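# Lift one staple stick out and set it down

## Task

Remove a single stick of staples from the staple box and put it down on the table with its legs pointing downward, far enough from both the box's tray and its sleeve.

## Robot and tools

Robot: two arms, left_arm and right_arm, each ending in a two-finger gripper. Base positions in the scene frame: left_arm (-0.019, +0.309, +0.021) m, yawed very slightly (quat_wxyz +1.000, 0, 0, -0.019); right_arm (-0.005, -0.336, +0.026) m (quat_wxyz +1.000, 0, 0, +0.012). A two-camera stand is fixed behind the arms. Loose objects may occasionally get nudged by something external.

Frame: all poses, velocities and offsets use the scene frame. Its origin is at table-top height, halfway between the nominal bases; +z is up, +x points out over the table, +y is toward left_arm (arm names do not match image left/right). Rotations of an offset happen about the Hand target's position. A gripper's fingers point along its own +z and open and close along its own y. end_effector_position is the spot between the pads, roughly 1 cm short of the tips. Reported positions and orientations may be wrong by a few cm, worse at long reach.

Row format (shared by execute_actions and move): one flat list of 14 numbers, each in [-1, 1]: for left_arm dx, dy, dz, rx, ry, rz, opening, then the same seven for right_arm. Always send all 14 even if one arm stays still. dx..rz are an offset (not a pose) from that arm's Hand target as it was when the action or move began; 1.0 equals 0.6 m or 180 degrees; rx, ry, rz form a single rotation vector. Translation longer than 1.0 gets shortened along its direction. Opening is absolute: +1 fully open (0.094 m), -1 closed. Sending all six pose numbers as 0 re-requests the current Hand target; a 0 opening is a real half-open command, so repeat the present opening to keep a gripper unchanged.

execute_actions(actions, cameras): actions is a list of actions; each action is a list of up to 15 rows, one per 1/30 s step, with the last row held if fewer are given. Every row counts from the start-of-action Hand target, not the row before; a new action starts from the updated Hand target, so repeating an offset moves further. An empty list returns state plus images and shows fields other results may omit. cameras: list of names, ["all"], [] or null.

move(target, speed, blend, opening_speed, grip_force, blocking, cameras): target is one 14-number row or a list of up to 15 rows, all offsets from the same starting Hand targets. Paths are straight lines ending together, at least 0.5 s and capped at 10 s total. speed in m/s, 0.002 to 2.9 (default 0.25), rotation limited to 2x that in rad/s; one value or one per target. blend in m rounds corners of a list (0 = stop at each). opening_speed: rate on the -1..+1 scale per second, at least 0.2. grip_force: newtons per pad, 10 to 50, one value or one per arm; it persists; lower values close slowly. blocking=false returns after about 0.5 s while motion continues. Paths ignore obstacles and the other arm. Avoid routing close to an arm's own base, which can flip its shoulder. The result adds a move: line: done (within 10 mm and 2 degrees), off_target, moving, held, fault, plus limits (paced = pose clipped, held = steps withheld).

wait(seconds 0 to 10, cameras): lets time pass holding commands; a running move continues. stop(cameras): brakes a running move. zoom_image(camera, region [x0,y0,x1,y1], max 504x504 pixels): closer view of one camera's latest image; cameras are cam_head_left, cam_head_right, cam_left_wrist, cam_right_wrist, all 896x504. finished_scene(scene): ends the current scene irreversibly, give its number; make no further call in that reply.

Results: Hand target (last commanded pose after clipping, base for next offsets), end_effector_position/quat, Joint positions (last entry = measured opening in m), joint torques (include arm weight; joints 1-3 wrap at ±28 N m), grip_measured (same scale as opening; reads slightly wide when empty, a little narrow on a firmly squeezed hard part), Tool commands, motor temperatures, joint velocities (may be omitted when all within noise). Each control step the commanded orientation is clipped to 40 degrees from the measured one. Grippers often stop a few cm short because of friction and weight; re-send or add the missing offset. An arm blocked by something keeps pushing until commanded back past its gripper.

Gripping: pad force rises about 1 N per 0.001 below first-touch reading, then jumps to the force limit; command well below the part's width to hold, well above grip_measured to release. Close slowly on fragile things.

Avoid: dropping the stick or releasing it while moving, fast contacts, hard presses, arms or grippers touching each other (even gripping the other's fingers), strain on wrist camera cables, and anything leaving the table. Long holding or stretched poses heat motors: MOTOR HOT at 75 °C, a fold-up fault at 90 °C, collapse at 100 °C. Joint ranges (rad): waist -2.618..3.054, shoulder 0..3.142, elbow 0..3.142 (straight 2.901), wrist pitch and yaw -1.571..1.571, wrist roll -2.094..2.094. Camera calibrations give K and T_world_to_cam per camera; fixed cameras may have shifted up to about 2.3 degrees and 9 mm.

Each tool is called after "Emit:" as name([rows], argument=value, ...), one row to a line, values as JSON.

## Session

Emit:
execute_actions(actions=[])

Scene clock: 0.00 s.
left_arm: end_effector_position=(+0.3900, +0.3383, +0.1246) grip_measured=+1.000 end_effector_quat_wxyz=(+0.492, -0.143, +0.857, +0.055) | right_arm: end_effector_position=(+0.4425, -0.2148, +0.2035) grip_measured=+1.000 end_effector_quat_wxyz=(+0.569, +0.004, +0.821, +0.050)
Joint positions: left_arm=[-0.019 1.482 0.611 0.31 -0.284 -0.228 0.094] | right_arm=[0.339 1.534 0.81 0.354 0.264 0.193 0.094]
Joint velocities: within noise
Joint torques (N m): no reading
Motor temperatures (°C): left_arm=[25 33 34 45 29 27 28] | right_arm=[25 31 49 46 30 28 27]
Heat: left arm: 45 °C; right arm: 49 °C.
Hand target: left_arm +0.3929, +0.3393, +0.1333; +0.501, -0.146, +0.851, +0.056 | right_arm +0.4432, -0.2150, +0.2089; +0.573, +0.006, +0.818, +0.050
Tool commands: left_gripper/opening=+1.0 right_gripper/opening=+1.0

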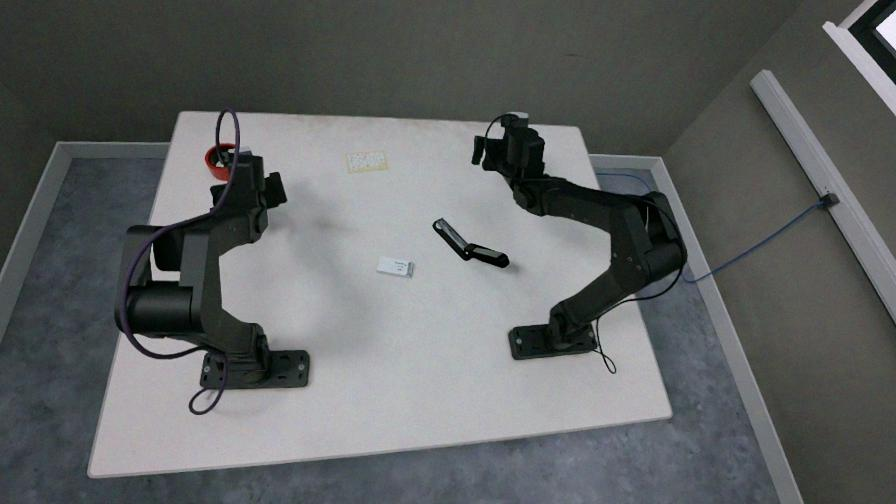

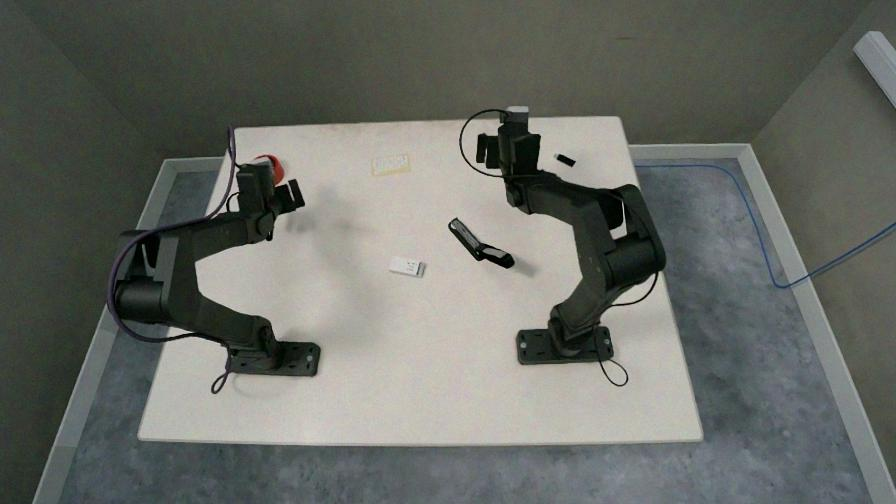

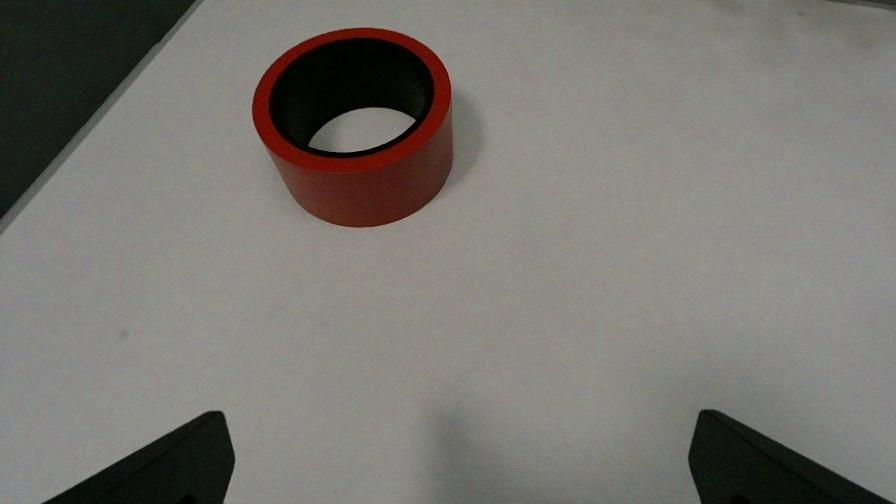

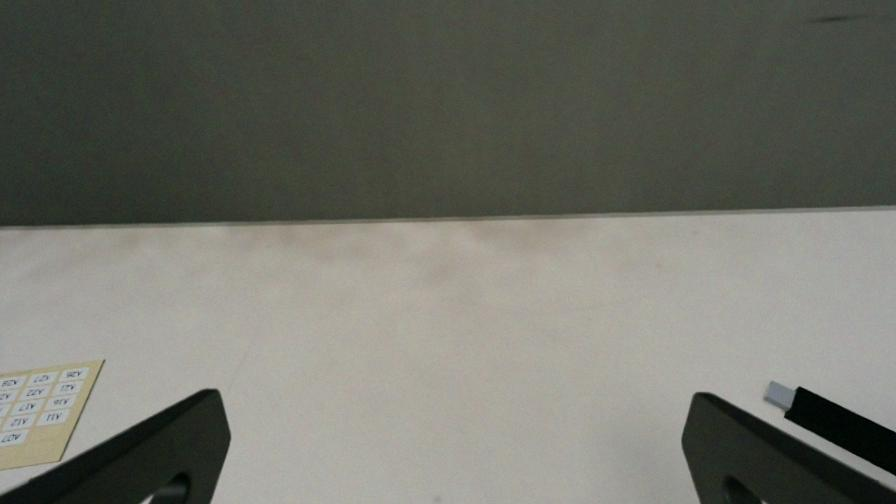

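Emit:
zoom_image(camera="cam_head_left", region=[350, 230, 450, 300])

Emit:
zoom_image(camera="cam_head_right", region=[360, 200, 520, 300])

Scaled by 5.040 from the camera's 896x504 image, which has a finer 1280x720 frame.

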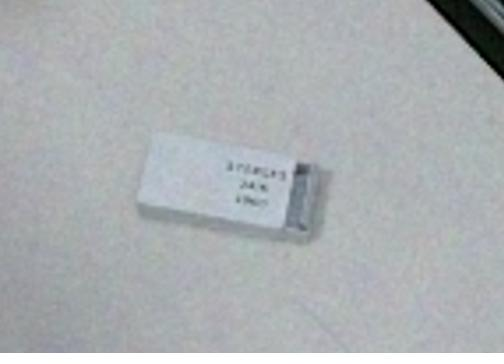

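Scaled by 3.150 from the camera's 896x504 image, which has a finer 1280x720 frame.

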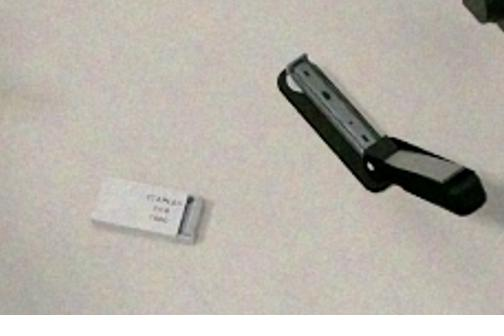

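Emit:
move([
  [-0.288,-0.232,0.0445,0.0839,0.0645,-0.6598,1,-0.4387,0.158,-0.0815,-0.1208,0.0946,0.4195,1],
], cameras=["all"])

Scene clock: 59.73 s.
left_arm: end_effector_position=(+0.2229, +0.2036, +0.1538) grip_measured=+1.000 end_effector_quat_wxyz=(+0.244, +0.717, +0.589, -0.283) | right_arm: end_effector_position=(+0.1818, -0.1258, +0.1514) grip_measured=+1.000 end_effector_quat_wxyz=(+0.293, -0.578, +0.725, +0.232)
Joint positions: left_arm=[0.099 1.616 1.171 -1.344 0.74 1.912 0.094] | right_arm=[0.478 1.075 0.689 -0.615 -0.542 -0.681 0.094]
Joint torques (N m): left_arm=[-0.54 -3.95 8.21 -0.75 0.49 0.18] | right_arm=[0.75 -2.09 8.16 1.57 -0.58 -0.09]
Heat: left arm: 44 °C; right arm: 49 °C.
Hand target: left_arm +0.2201, +0.2002, +0.1600; +0.242, +0.716, +0.584, -0.296 | right_arm +0.1799, -0.1202, +0.1600; +0.296, -0.585, +0.715, +0.242
Off the commanded pose: left_arm 0.008 m, 2 deg | right_arm 0.010 m, 2 deg.
move: done
camera_calibration:
cam_left_wrist: T_world_to_cam=[[-0.984079, 0.1753, -0.0293032, 0.19253], [0.174829, 0.925079, -0.337141, -0.137211], [-0.031993, -0.336897, -0.940998, 0.313362], [0, 0, 0, 1]] pos_world=[0.223478, 0.198751, 0.254255]
cam_right_wrist: T_world_to_cam=[[0.978702, -0.204719, -0.0152325, -0.201585], [-0.199975, -0.933993, -0.296087, -0.00115939], [0.0463875, 0.292827, -0.95504, 0.260529], [0, 0, 0, 1]] pos_world=[0.184975, -0.118641, 0.245402]

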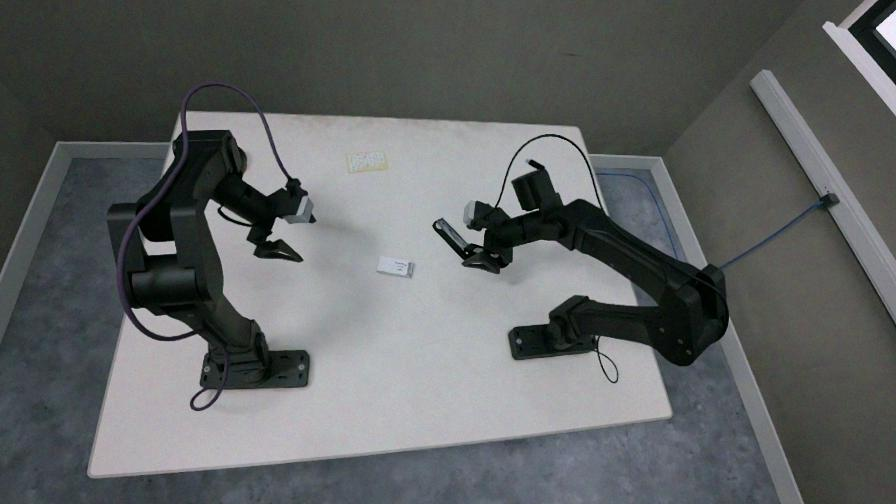

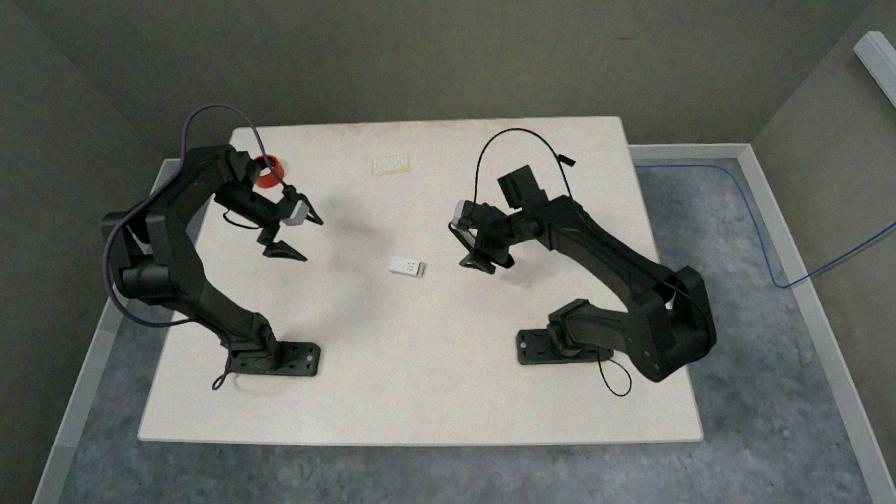

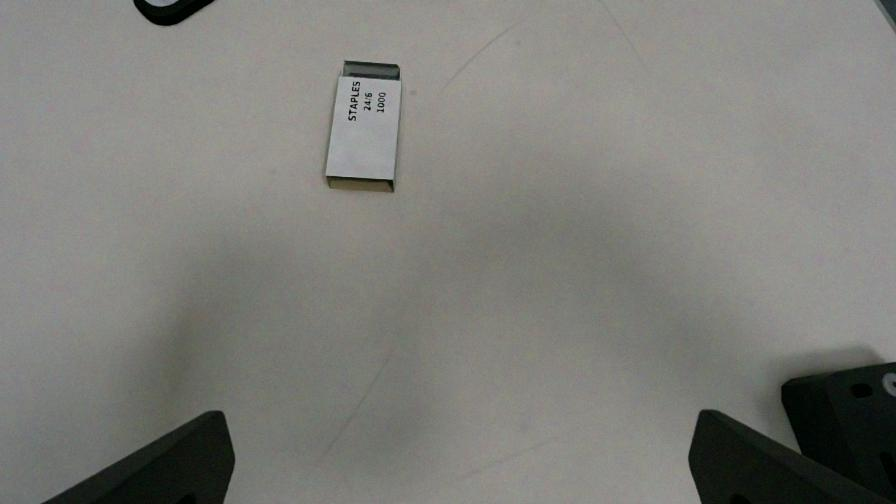

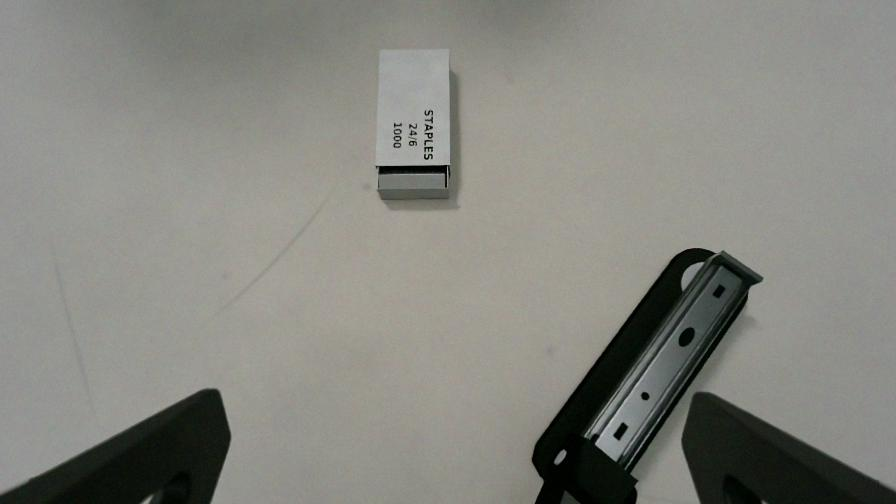

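Emit:
zoom_image(camera="cam_right_wrist", region=[340, 30, 500, 220])

Emit:
zoom_image(camera="cam_left_wrist", region=[290, 40, 440, 210])

Scaled by 2.653 from the camera's 896x504 image, which has a finer 1280x720 frame.

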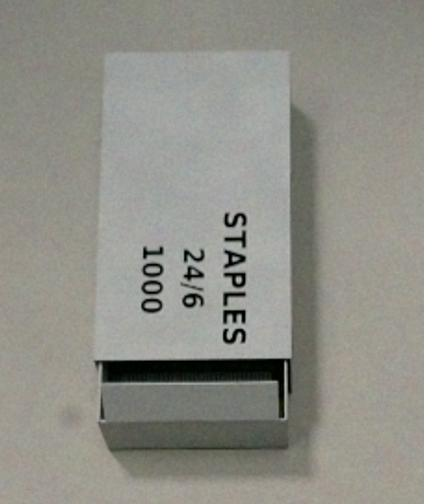

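Scaled by 2.965 from the camera's 896x504 image, which has a finer 1280x720 frame.

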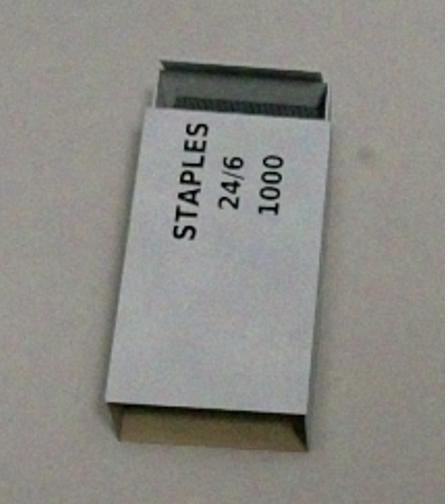

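Emit:
zoom_image(camera="cam_head_left", region=[230, 160, 430, 290])

Emit:
zoom_image(camera="cam_head_right", region=[390, 170, 560, 290])

Scaled by 2.520 from the camera's 896x504 image, which has a finer 1280x720 frame.

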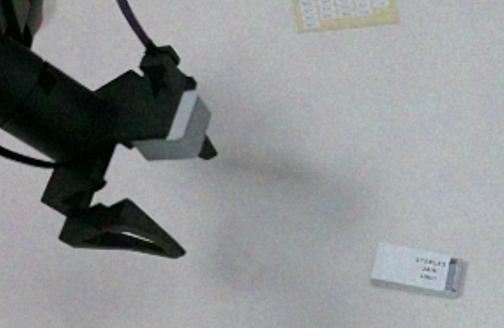

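Scaled by 2.965 from the camera's 896x504 image, which has a finer 1280x720 frame.

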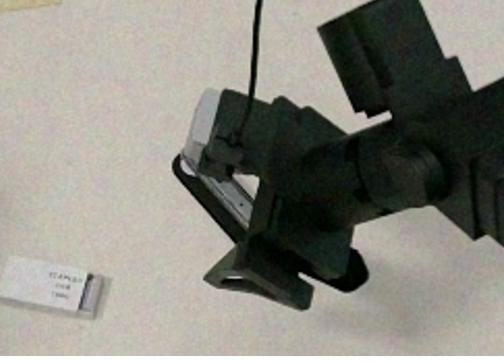

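Emit:
move([
  [0.0633,-0.2083,-0.1583,0,0,0,1,0.0167,0.1,-0.1167,0,0,0,0.1],
], cameras=["all"])

Scene clock: 118.50 s.
left_arm: end_effector_position=(+0.2640, +0.0766, +0.0643) grip_measured=+1.000 end_effector_quat_wxyz=(+0.244, +0.720, +0.585, -0.284) | right_arm: end_effector_position=(+0.1926, -0.0614, +0.0936) grip_measured=+0.101 end_effector_quat_wxyz=(+0.299, -0.584, +0.715, +0.240)
Joint positions: left_arm=[-0.311 1.863 1.084 -0.629 0.754 1.364 0.094] | right_arm=[0.69 1.364 0.593 -0.123 -0.441 -0.498 0.052]
Joint torques (N m): left_arm=[-0.27 -6.57 5.29 0.19 0.59 -0.03] | right_arm=[0.66 -3.52 5.34 2.02 -0.25 0.04]
Motor temperatures (°C): left_arm=[25 32 35 38 27 26 26] | right_arm=[25 29 51 41 28 26 25]
Heat: left arm: 38 °C; right arm: 51 °C.
Hand target: left_arm +0.2581, +0.0751, +0.0650; +0.242, +0.716, +0.584, -0.296 | right_arm +0.1900, -0.0604, +0.0898; +0.296, -0.585, +0.715, +0.242
Off the commanded pose: left_arm 0.006 m, 2 deg | right_arm 0.005 m, 0 deg.
move: done
camera_calibration:
cam_left_wrist: T_world_to_cam=[[-0.982315, 0.184329, -0.032876, 0.251655], [0.184451, 0.922477, -0.339138, -0.0593043], [-0.0321855, -0.339204, -0.940162, 0.187836], [0, 0, 0, 1]] pos_world=[0.264189, 0.0720343, 0.164758]
cam_right_wrist: T_world_to_cam=[[0.982914, -0.183763, -0.0105759, -0.199786], [-0.177574, -0.931551, -0.317302, 0.0418863], [0.0484562, 0.313758, -0.948266, 0.186294], [0, 0, 0, 1]] pos_world=[0.194783, -0.0561452, 0.187834]

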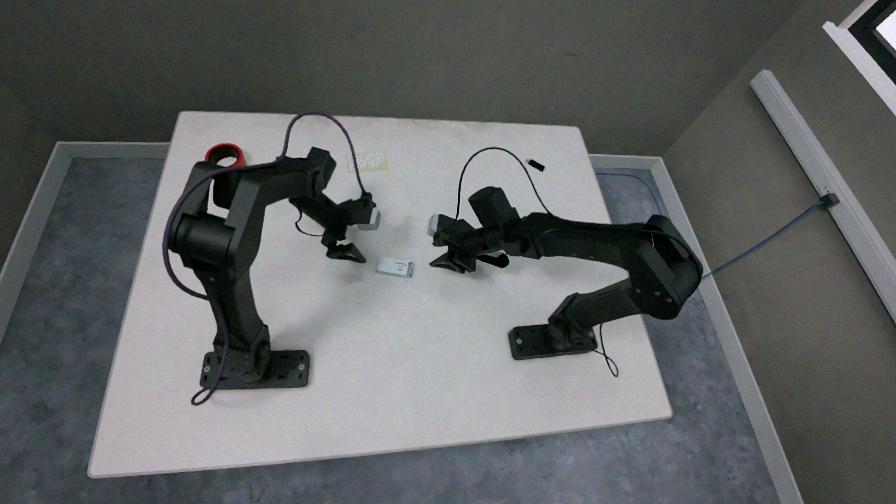

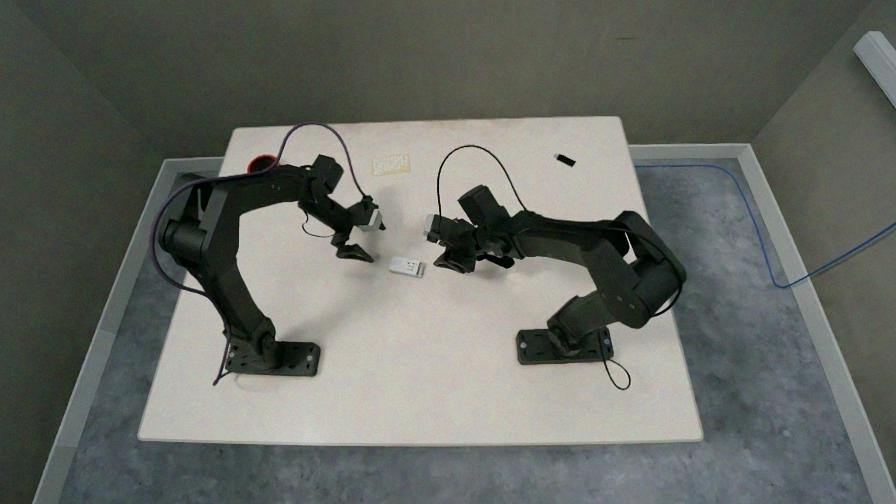

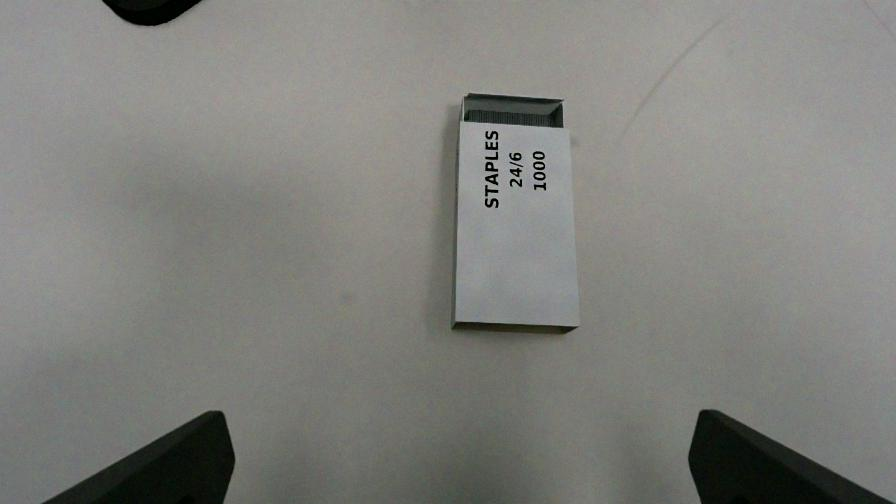

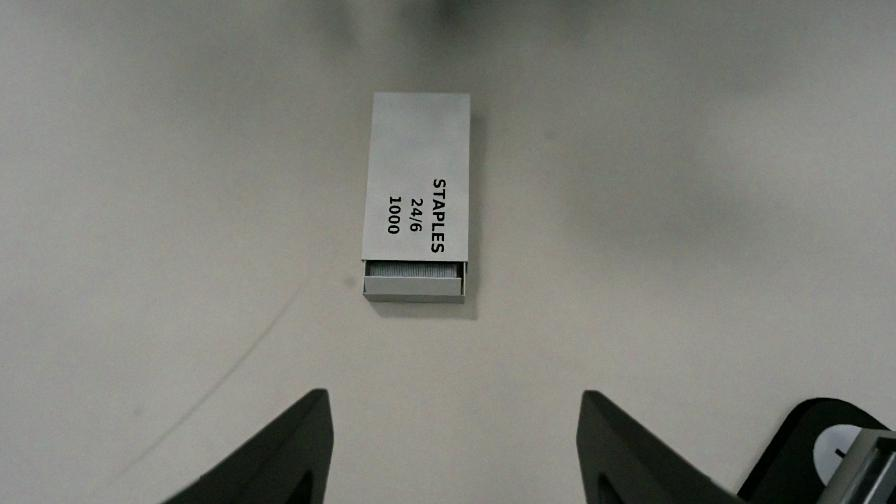

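Emit:
zoom_image(camera="cam_right_wrist", region=[340, 220, 490, 320])

Emit:
zoom_image(camera="cam_left_wrist", region=[440, 70, 600, 170])

Emit:
zoom_image(camera="cam_head_left", region=[310, 190, 520, 300])

Emit:
zoom_image(camera="cam_head_right", region=[320, 190, 530, 300])

Scaled by 3.360 from the camera's 896x504 image, which has a finer 1280x720 frame.

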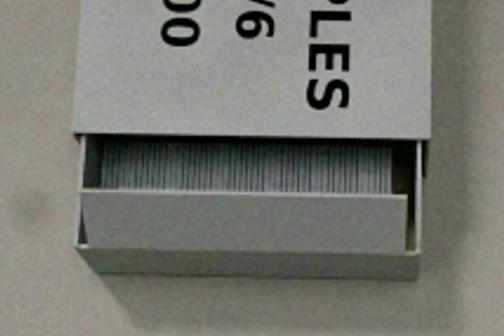

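Scaled by 3.150 from the camera's 896x504 image, which has a finer 1280x720 frame.

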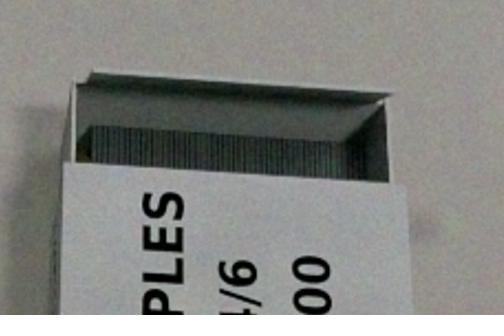

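Scaled by 2.400 from the camera's 896x504 image, which has a finer 1280x720 frame.

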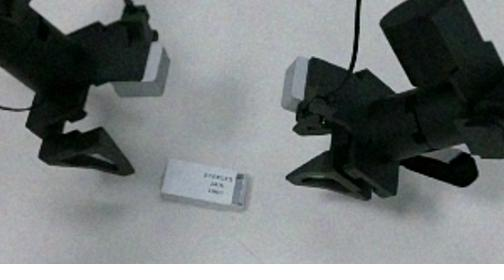

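Scaled by 2.400 from the camera's 896x504 image, which has a finer 1280x720 frame.

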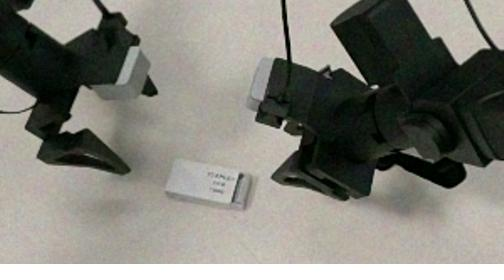

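Emit:
move([
  [-0.0418,-0.036,-0.0317,0,0,0,1,-0.0177,0.0273,-0.0727,0,0,0,0.3],
], cameras=["all"])

Scene clock: 172.40 s.
left_arm: end_effector_position=(+0.2363, +0.0553, +0.0380) grip_measured=+1.000 end_effector_quat_wxyz=(+0.235, +0.716, +0.589, -0.291) | right_arm: end_effector_position=(+0.1818, -0.0446, +0.0498) grip_measured=+0.299 end_effector_quat_wxyz=(+0.299, -0.584, +0.715, +0.241)
Joint positions: left_arm=[-0.405 1.863 0.954 -0.437 0.74 1.235 0.094] | right_arm=[0.774 1.522 0.498 0.158 -0.389 -0.427 0.061]
Joint torques (N m): left_arm=[-0.34 -7.94 5.18 0.34 0.57 0] | right_arm=[0.64 -3.95 4.82 2.12 -0.21 0.04]
Heat: left arm: 34 °C; right arm: 48 °C.
Hand target: left_arm +0.2329, +0.0536, +0.0460; +0.242, +0.716, +0.584, -0.296 | right_arm +0.1794, -0.0439, +0.0464; +0.296, -0.585, +0.715, +0.242
Off the commanded pose: left_arm 0.009 m, 1 deg | right_arm 0.004 m, 0 deg.
move: done
camera_calibration:
cam_left_wrist: T_world_to_cam=[[-0.983045, 0.183225, -0.00718029, 0.226708], [0.174766, 0.924374, -0.3391, -0.0412567], [-0.0554943, -0.334606, -0.940723, 0.160259], [0, 0, 0, 1]] pos_world=[0.238968, 0.0502218, 0.138397]
cam_right_wrist: T_world_to_cam=[[0.983188, -0.18219, -0.0121276, -0.186441], [-0.176531, -0.93147, -0.318121, 0.0414856], [0.0466621, 0.314914, -0.947973, 0.1404], [0, 0, 0, 1]] pos_world=[0.184079, -0.039539, 0.144031]

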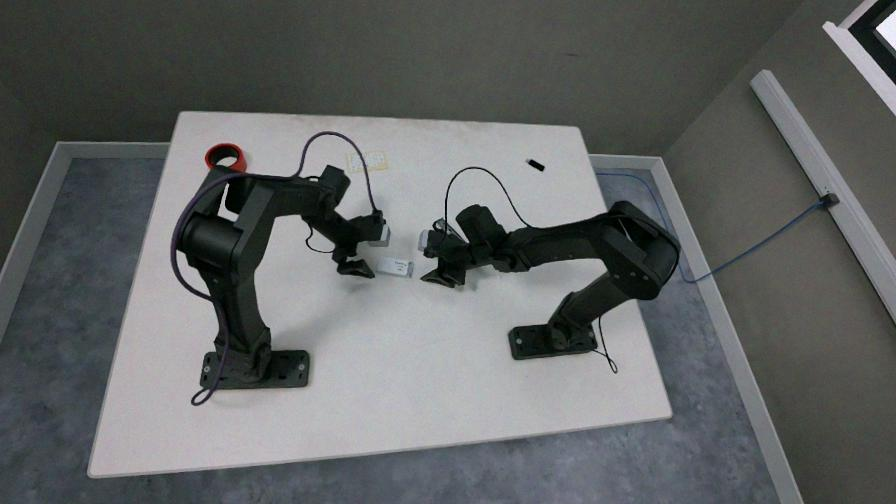

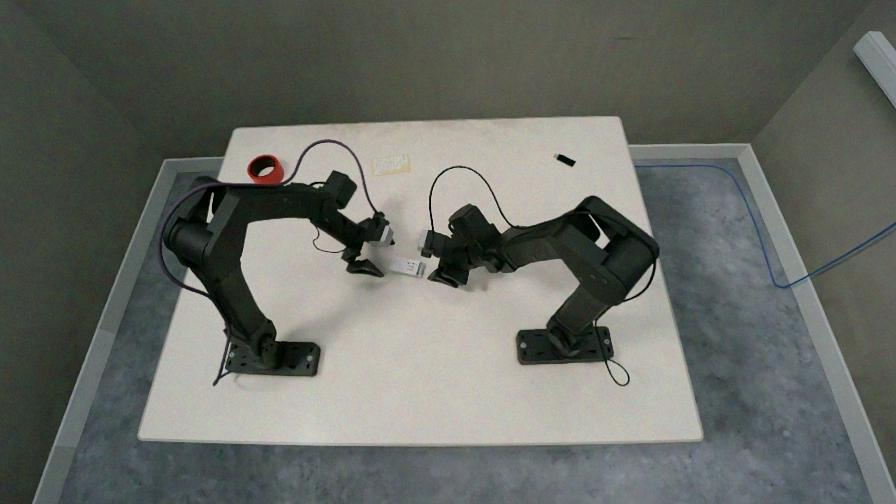

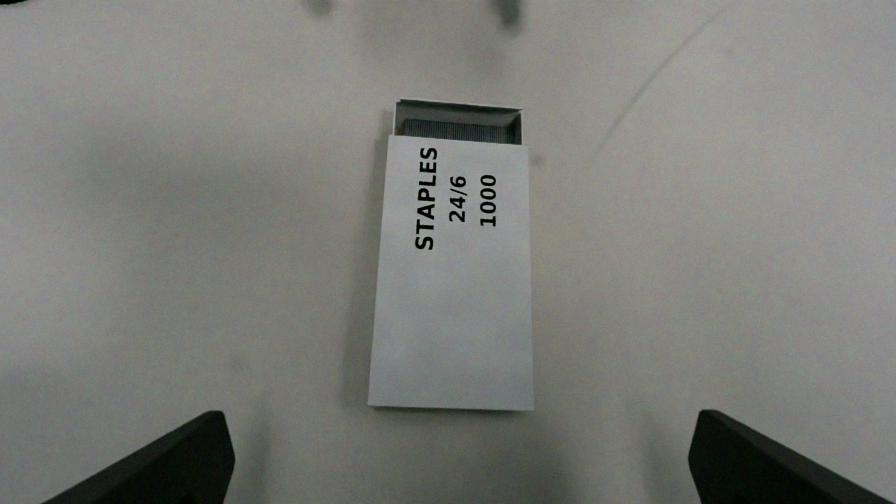

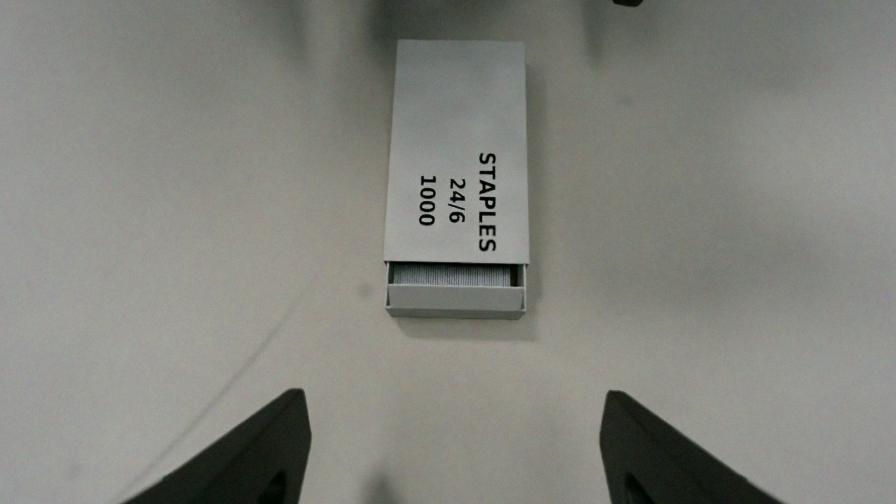

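Emit:
move([
  [-0.0015,-0.0383,-0.0167,-0.0653,0.0133,0,1,0.0087,0.0393,-0.023,0.0653,-0.0133,0,0.3],
], speed=0.1, cameras=["all"])

Emit:
zoom_image(camera="cam_head_left", region=[310, 190, 520, 300])

Emit:
zoom_image(camera="cam_head_right", region=[320, 190, 530, 300])

Scene clock: 207.33 s.
left_arm: end_effector_position=(+0.2389, +0.0308, +0.0362) grip_measured=+1.000 end_effector_quat_wxyz=(+0.305, +0.688, +0.558, -0.349) | right_arm: end_effector_position=(+0.1910, -0.0208, +0.0365) grip_measured=+0.299 end_effector_quat_wxyz=(+0.377, -0.553, +0.682, +0.294)
Joint positions: left_arm=[-0.405 1.93 0.882 -0.154 0.913 1.154 0.094] | right_arm=[0.774 1.756 0.389 0.719 -0.45 -0.338 0.061]
Joint torques (N m): left_arm=[0.36 -5.82 4.74 0.57 0.84 0.04] | right_arm=[0.59 -4.46 3.56 2.32 -0.37 0.03]
Motor temperatures (°C): left_arm=[24 34 33 33 26 25 25] | right_arm=[25 29 46 39 27 24 24]
Heat: left arm: 34 °C; right arm: 46 °C.
Hand target: left_arm +0.2321, +0.0305, +0.0361; +0.301, +0.681, +0.556, -0.369 | right_arm +0.1846, -0.0203, +0.0325; +0.370, -0.556, +0.681, +0.302
Off the commanded pose: left_arm 0.007 m, 3 deg | right_arm 0.007 m, 1 deg.
move: off_target (left_arm)
camera_calibration:
cam_left_wrist: T_world_to_cam=[[-0.983512, 0.176252, -0.0404849, 0.235313], [0.171658, 0.839436, -0.515636, -0.00998073], [-0.0568974, -0.514084, -0.855851, 0.153306], [0, 0, 0, 1]] pos_world=[0.24187, 0.0457157, 0.135587]
cam_right_wrist: T_world_to_cam=[[0.9812, -0.192937, 0.00474964, -0.191793], [-0.163918, -0.846108, -0.50718, 0.0672928], [0.101872, 0.496866, -0.861827, 0.10999], [0, 0, 0, 1]] pos_world=[0.188013, -0.0347172, 0.129833]

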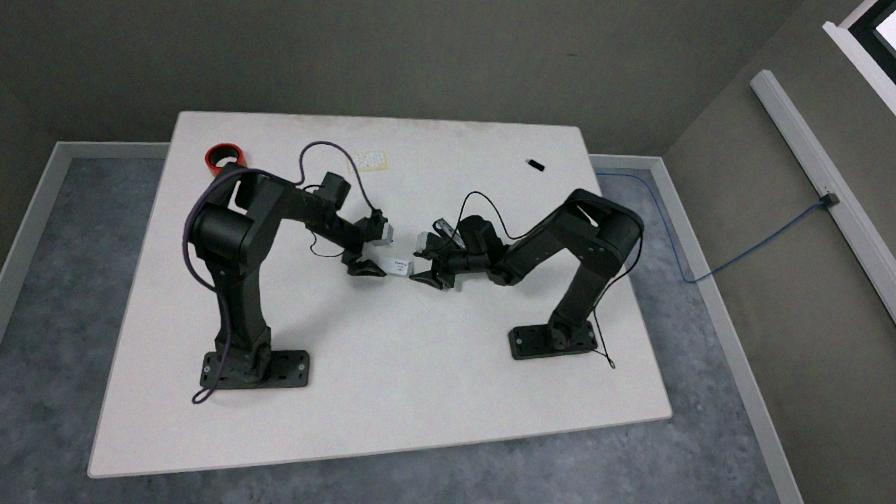

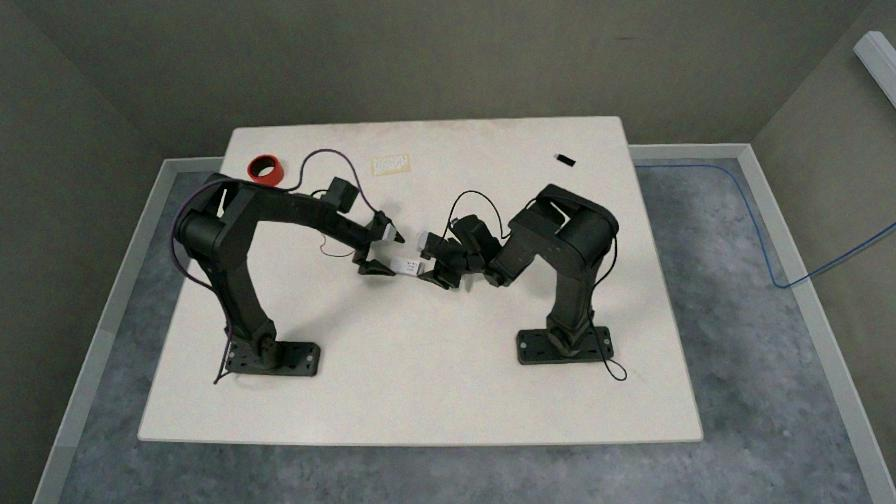

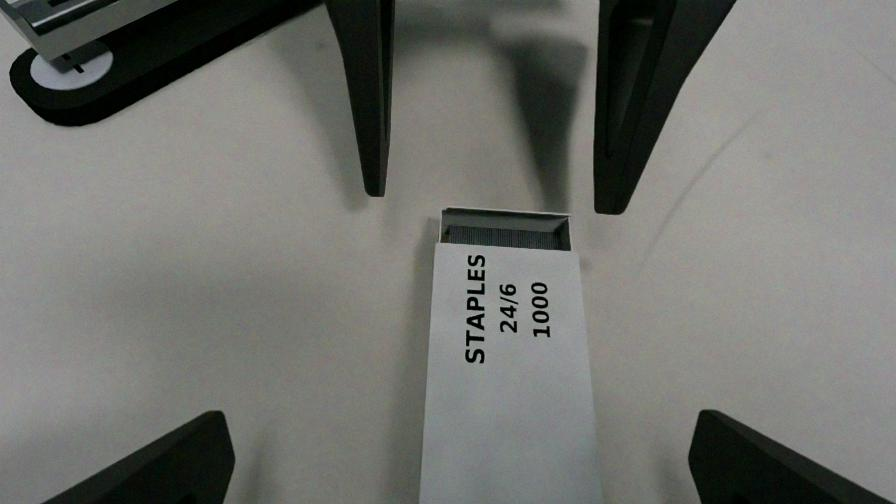

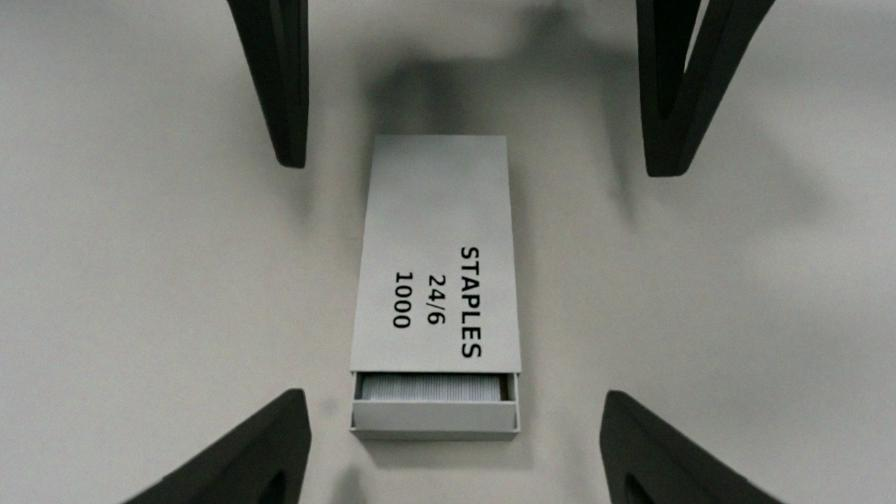

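Scaled by 2.400 from the camera's 896x504 image, which has a finer 1280x720 frame.

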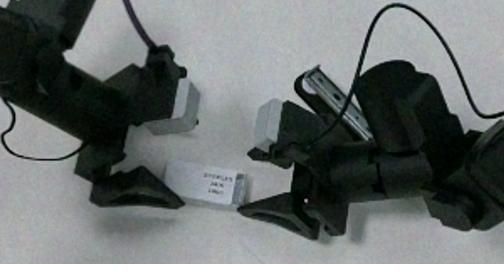

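Scaled by 2.400 from the camera's 896x504 image, which has a finer 1280x720 frame.

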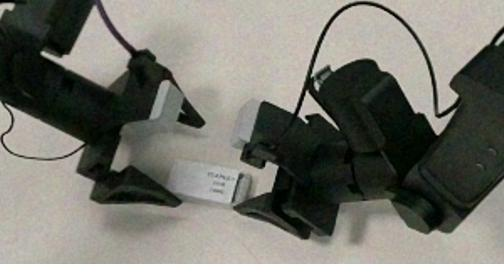

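Emit:
move([
  [-0.0173,0,-0.0228,0,0,0,1,-0.0067,0.0038,-0.0233,0,0,0,0.3],
], speed=0.06, cameras=["all"])

Emit:
zoom_image(camera="cam_head_left", region=[310, 190, 520, 300])

Scene clock: 228.90 s.
left_arm: end_effector_position=(+0.2305, +0.0332, +0.0227) grip_measured=+1.000 end_effector_quat_wxyz=(+0.307, +0.684, +0.561, -0.350) | right_arm: end_effector_position=(+0.1853, -0.0178, +0.0229) grip_measured=+0.299 end_effector_quat_wxyz=(+0.375, -0.555, +0.680, +0.300)
Joint positions: left_arm=[-0.409 1.946 0.82 -0.06 0.913 1.131 0.094] | right_arm=[0.791 1.84 0.376 0.823 -0.45 -0.325 0.061]
Joint torques (N m): left_arm=[-0.65 -5.6 4.7 0.59 0.77 -0.01] | right_arm=[0.81 -4.72 3.15 2.37 -0.2 0.04]
Heat: left arm: 33 °C; right arm: 46 °C.
Hand target: left_arm +0.2218, +0.0305, +0.0224; +0.301, +0.681, +0.556, -0.369 | right_arm +0.1806, -0.0181, +0.0185; +0.369, -0.556, +0.681, +0.302
Off the commanded pose: left_arm 0.009 m, 2 deg | right_arm 0.006 m, 1 deg.
move: done
camera_calibration:
cam_left_wrist: T_world_to_cam=[[-0.985195, 0.167335, -0.0372697, 0.226715], [0.162134, 0.838821, -0.519704, -0.0152408], [-0.055702, -0.518053, -0.853533, 0.142273], [0, 0, 0, 1]] pos_world=[0.233755, 0.048552, 0.121964]
cam_right_wrist: T_world_to_cam=[[0.983073, -0.18318, -0.00362042, -0.185579], [-0.159241, -0.844489, -0.511351, 0.0612893], [0.0906121, 0.503272, -0.859364, 0.0994392], [0, 0, 0, 1]] pos_world=[0.183187, -0.0322812, 0.116123]

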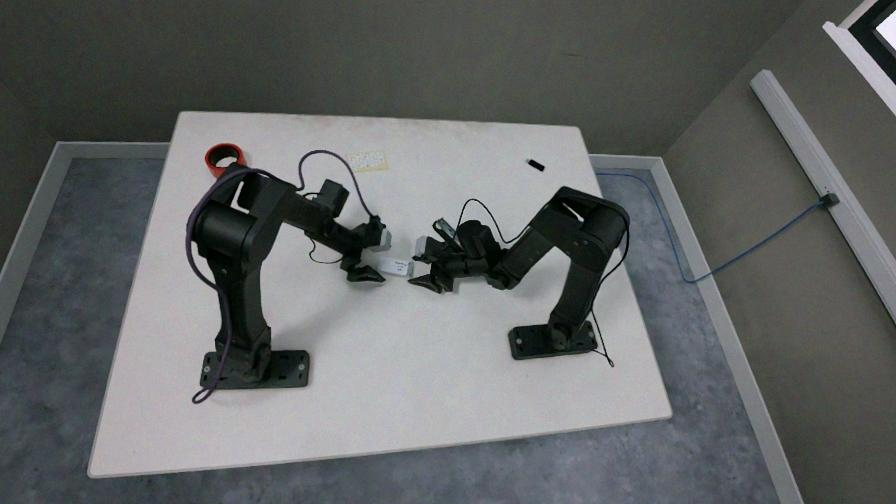

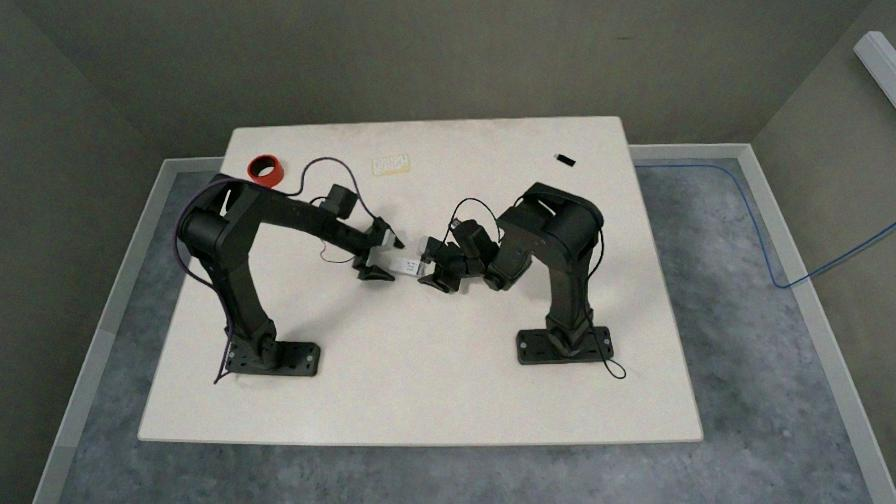

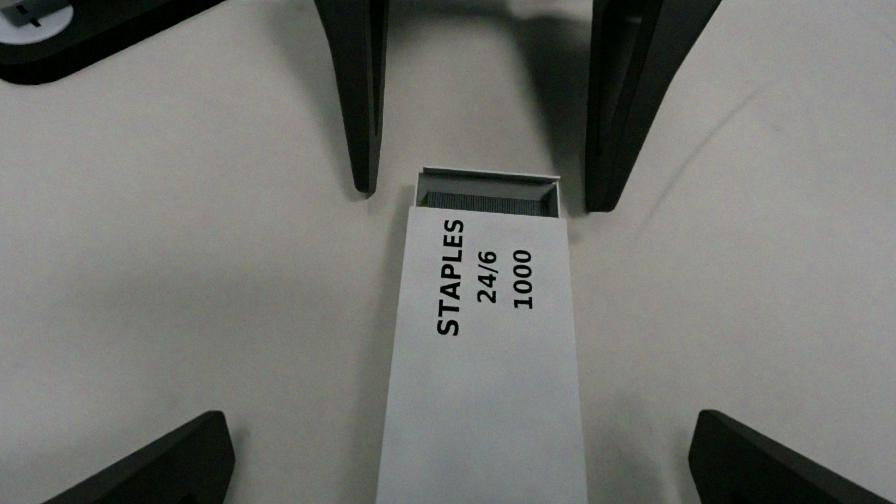

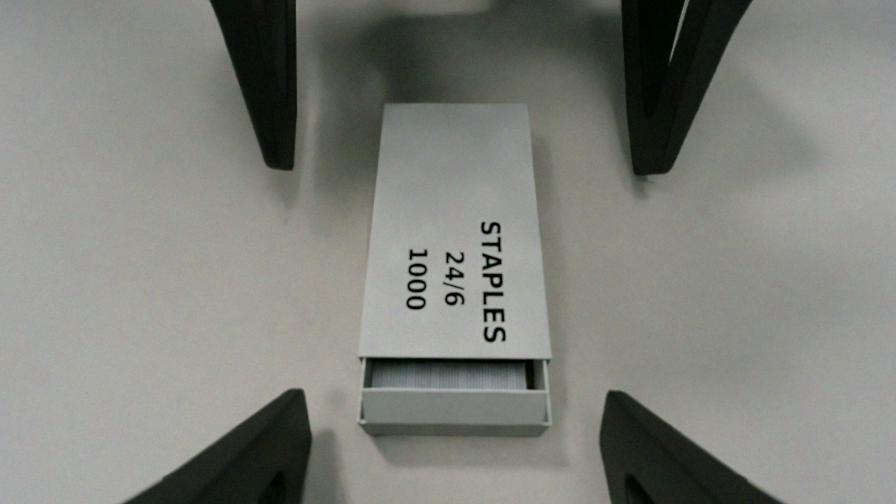

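Scaled by 2.400 from the camera's 896x504 image, which has a finer 1280x720 frame.

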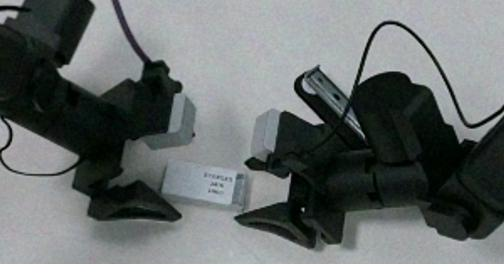

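Emit:
move([
  [-0.006,0,0,0,0,0,0.1,0.0005,0.005,0,0,0,0,0.1],
  [-0.006,0,0,0,0,0,-0.28,0.0005,0.005,0,0,0,0,0.1],
], speed=0.06, opening_speed=0.5, grip_force=[30, 20], cameras=["cam_left_wrist", "cam_right_wrist"])

Scene clock: 242.63 s.
left_arm: end_effector_position=(+0.2274, +0.0337, +0.0204) grip_measured=-0.174 end_effector_quat_wxyz=(+0.306, +0.683, +0.563, -0.351) | right_arm: end_effector_position=(+0.1826, -0.0168, +0.0211) grip_measured=+0.101 end_effector_quat_wxyz=(+0.371, -0.555, +0.680, +0.301)
Joint positions: left_arm=[-0.412 1.946 0.805 -0.042 0.913 1.122 0.039] | right_arm=[0.799 1.846 0.376 0.824 -0.449 -0.319 0.052]
Joint torques (N m): left_arm=[-1.02 -6.32 4.48 0.55 0.77 0.01] | right_arm=[0.8 -4.72 3.77 2.33 -0.15 0.03]
Heat: left arm: 33 °C; right arm: 45 °C.
Hand target: left_arm +0.2182, +0.0305, +0.0223; +0.301, +0.681, +0.556, -0.369 | right_arm +0.1809, -0.0151, +0.0186; +0.370, -0.556, +0.681, +0.302
Off the commanded pose: left_arm 0.010 m, 2 deg | right_arm 0.004 m, 0 deg.
grip_force (N): 30, 20
move: done
camera_calibration:
cam_left_wrist: T_world_to_cam=[[-0.985799, 0.16487, -0.0319054, 0.223612], [0.15722, 0.839365, -0.520335, -0.0152116], [-0.0590074, -0.517962, -0.853366, 0.141241], [0, 0, 0, 1]] pos_world=[0.231162, 0.0490585, 0.119749]
cam_right_wrist: T_world_to_cam=[[0.983697, -0.179548, -0.0101028, -0.18262], [-0.159739, -0.846603, -0.507688, 0.0607939], [0.0826013, 0.501026, -0.861482, 0.099113], [0, 0, 0, 1]] pos_world=[0.181168, -0.030979, 0.114403]
Images, in order (width x height): cam_left_wrist 896x504, cam_right_wrist 896x504.

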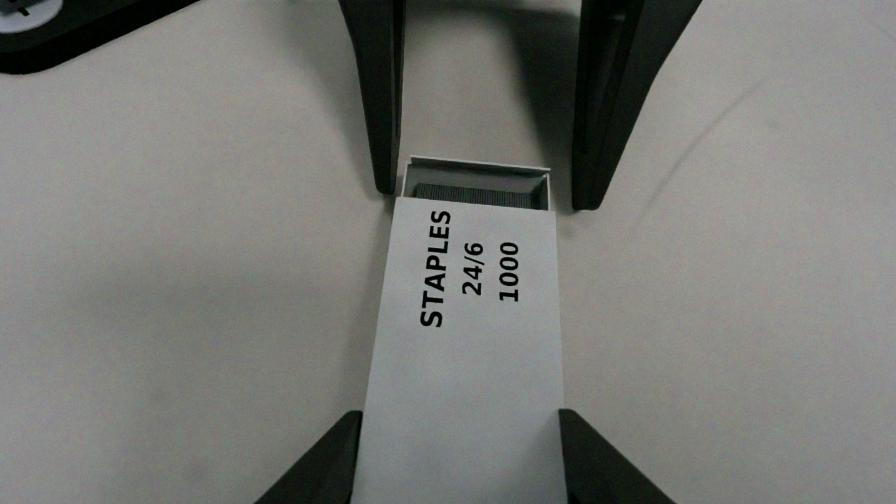

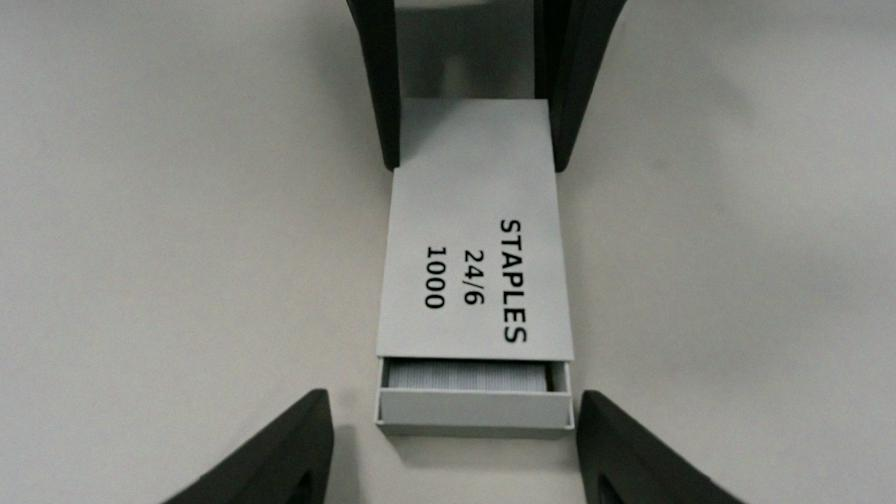

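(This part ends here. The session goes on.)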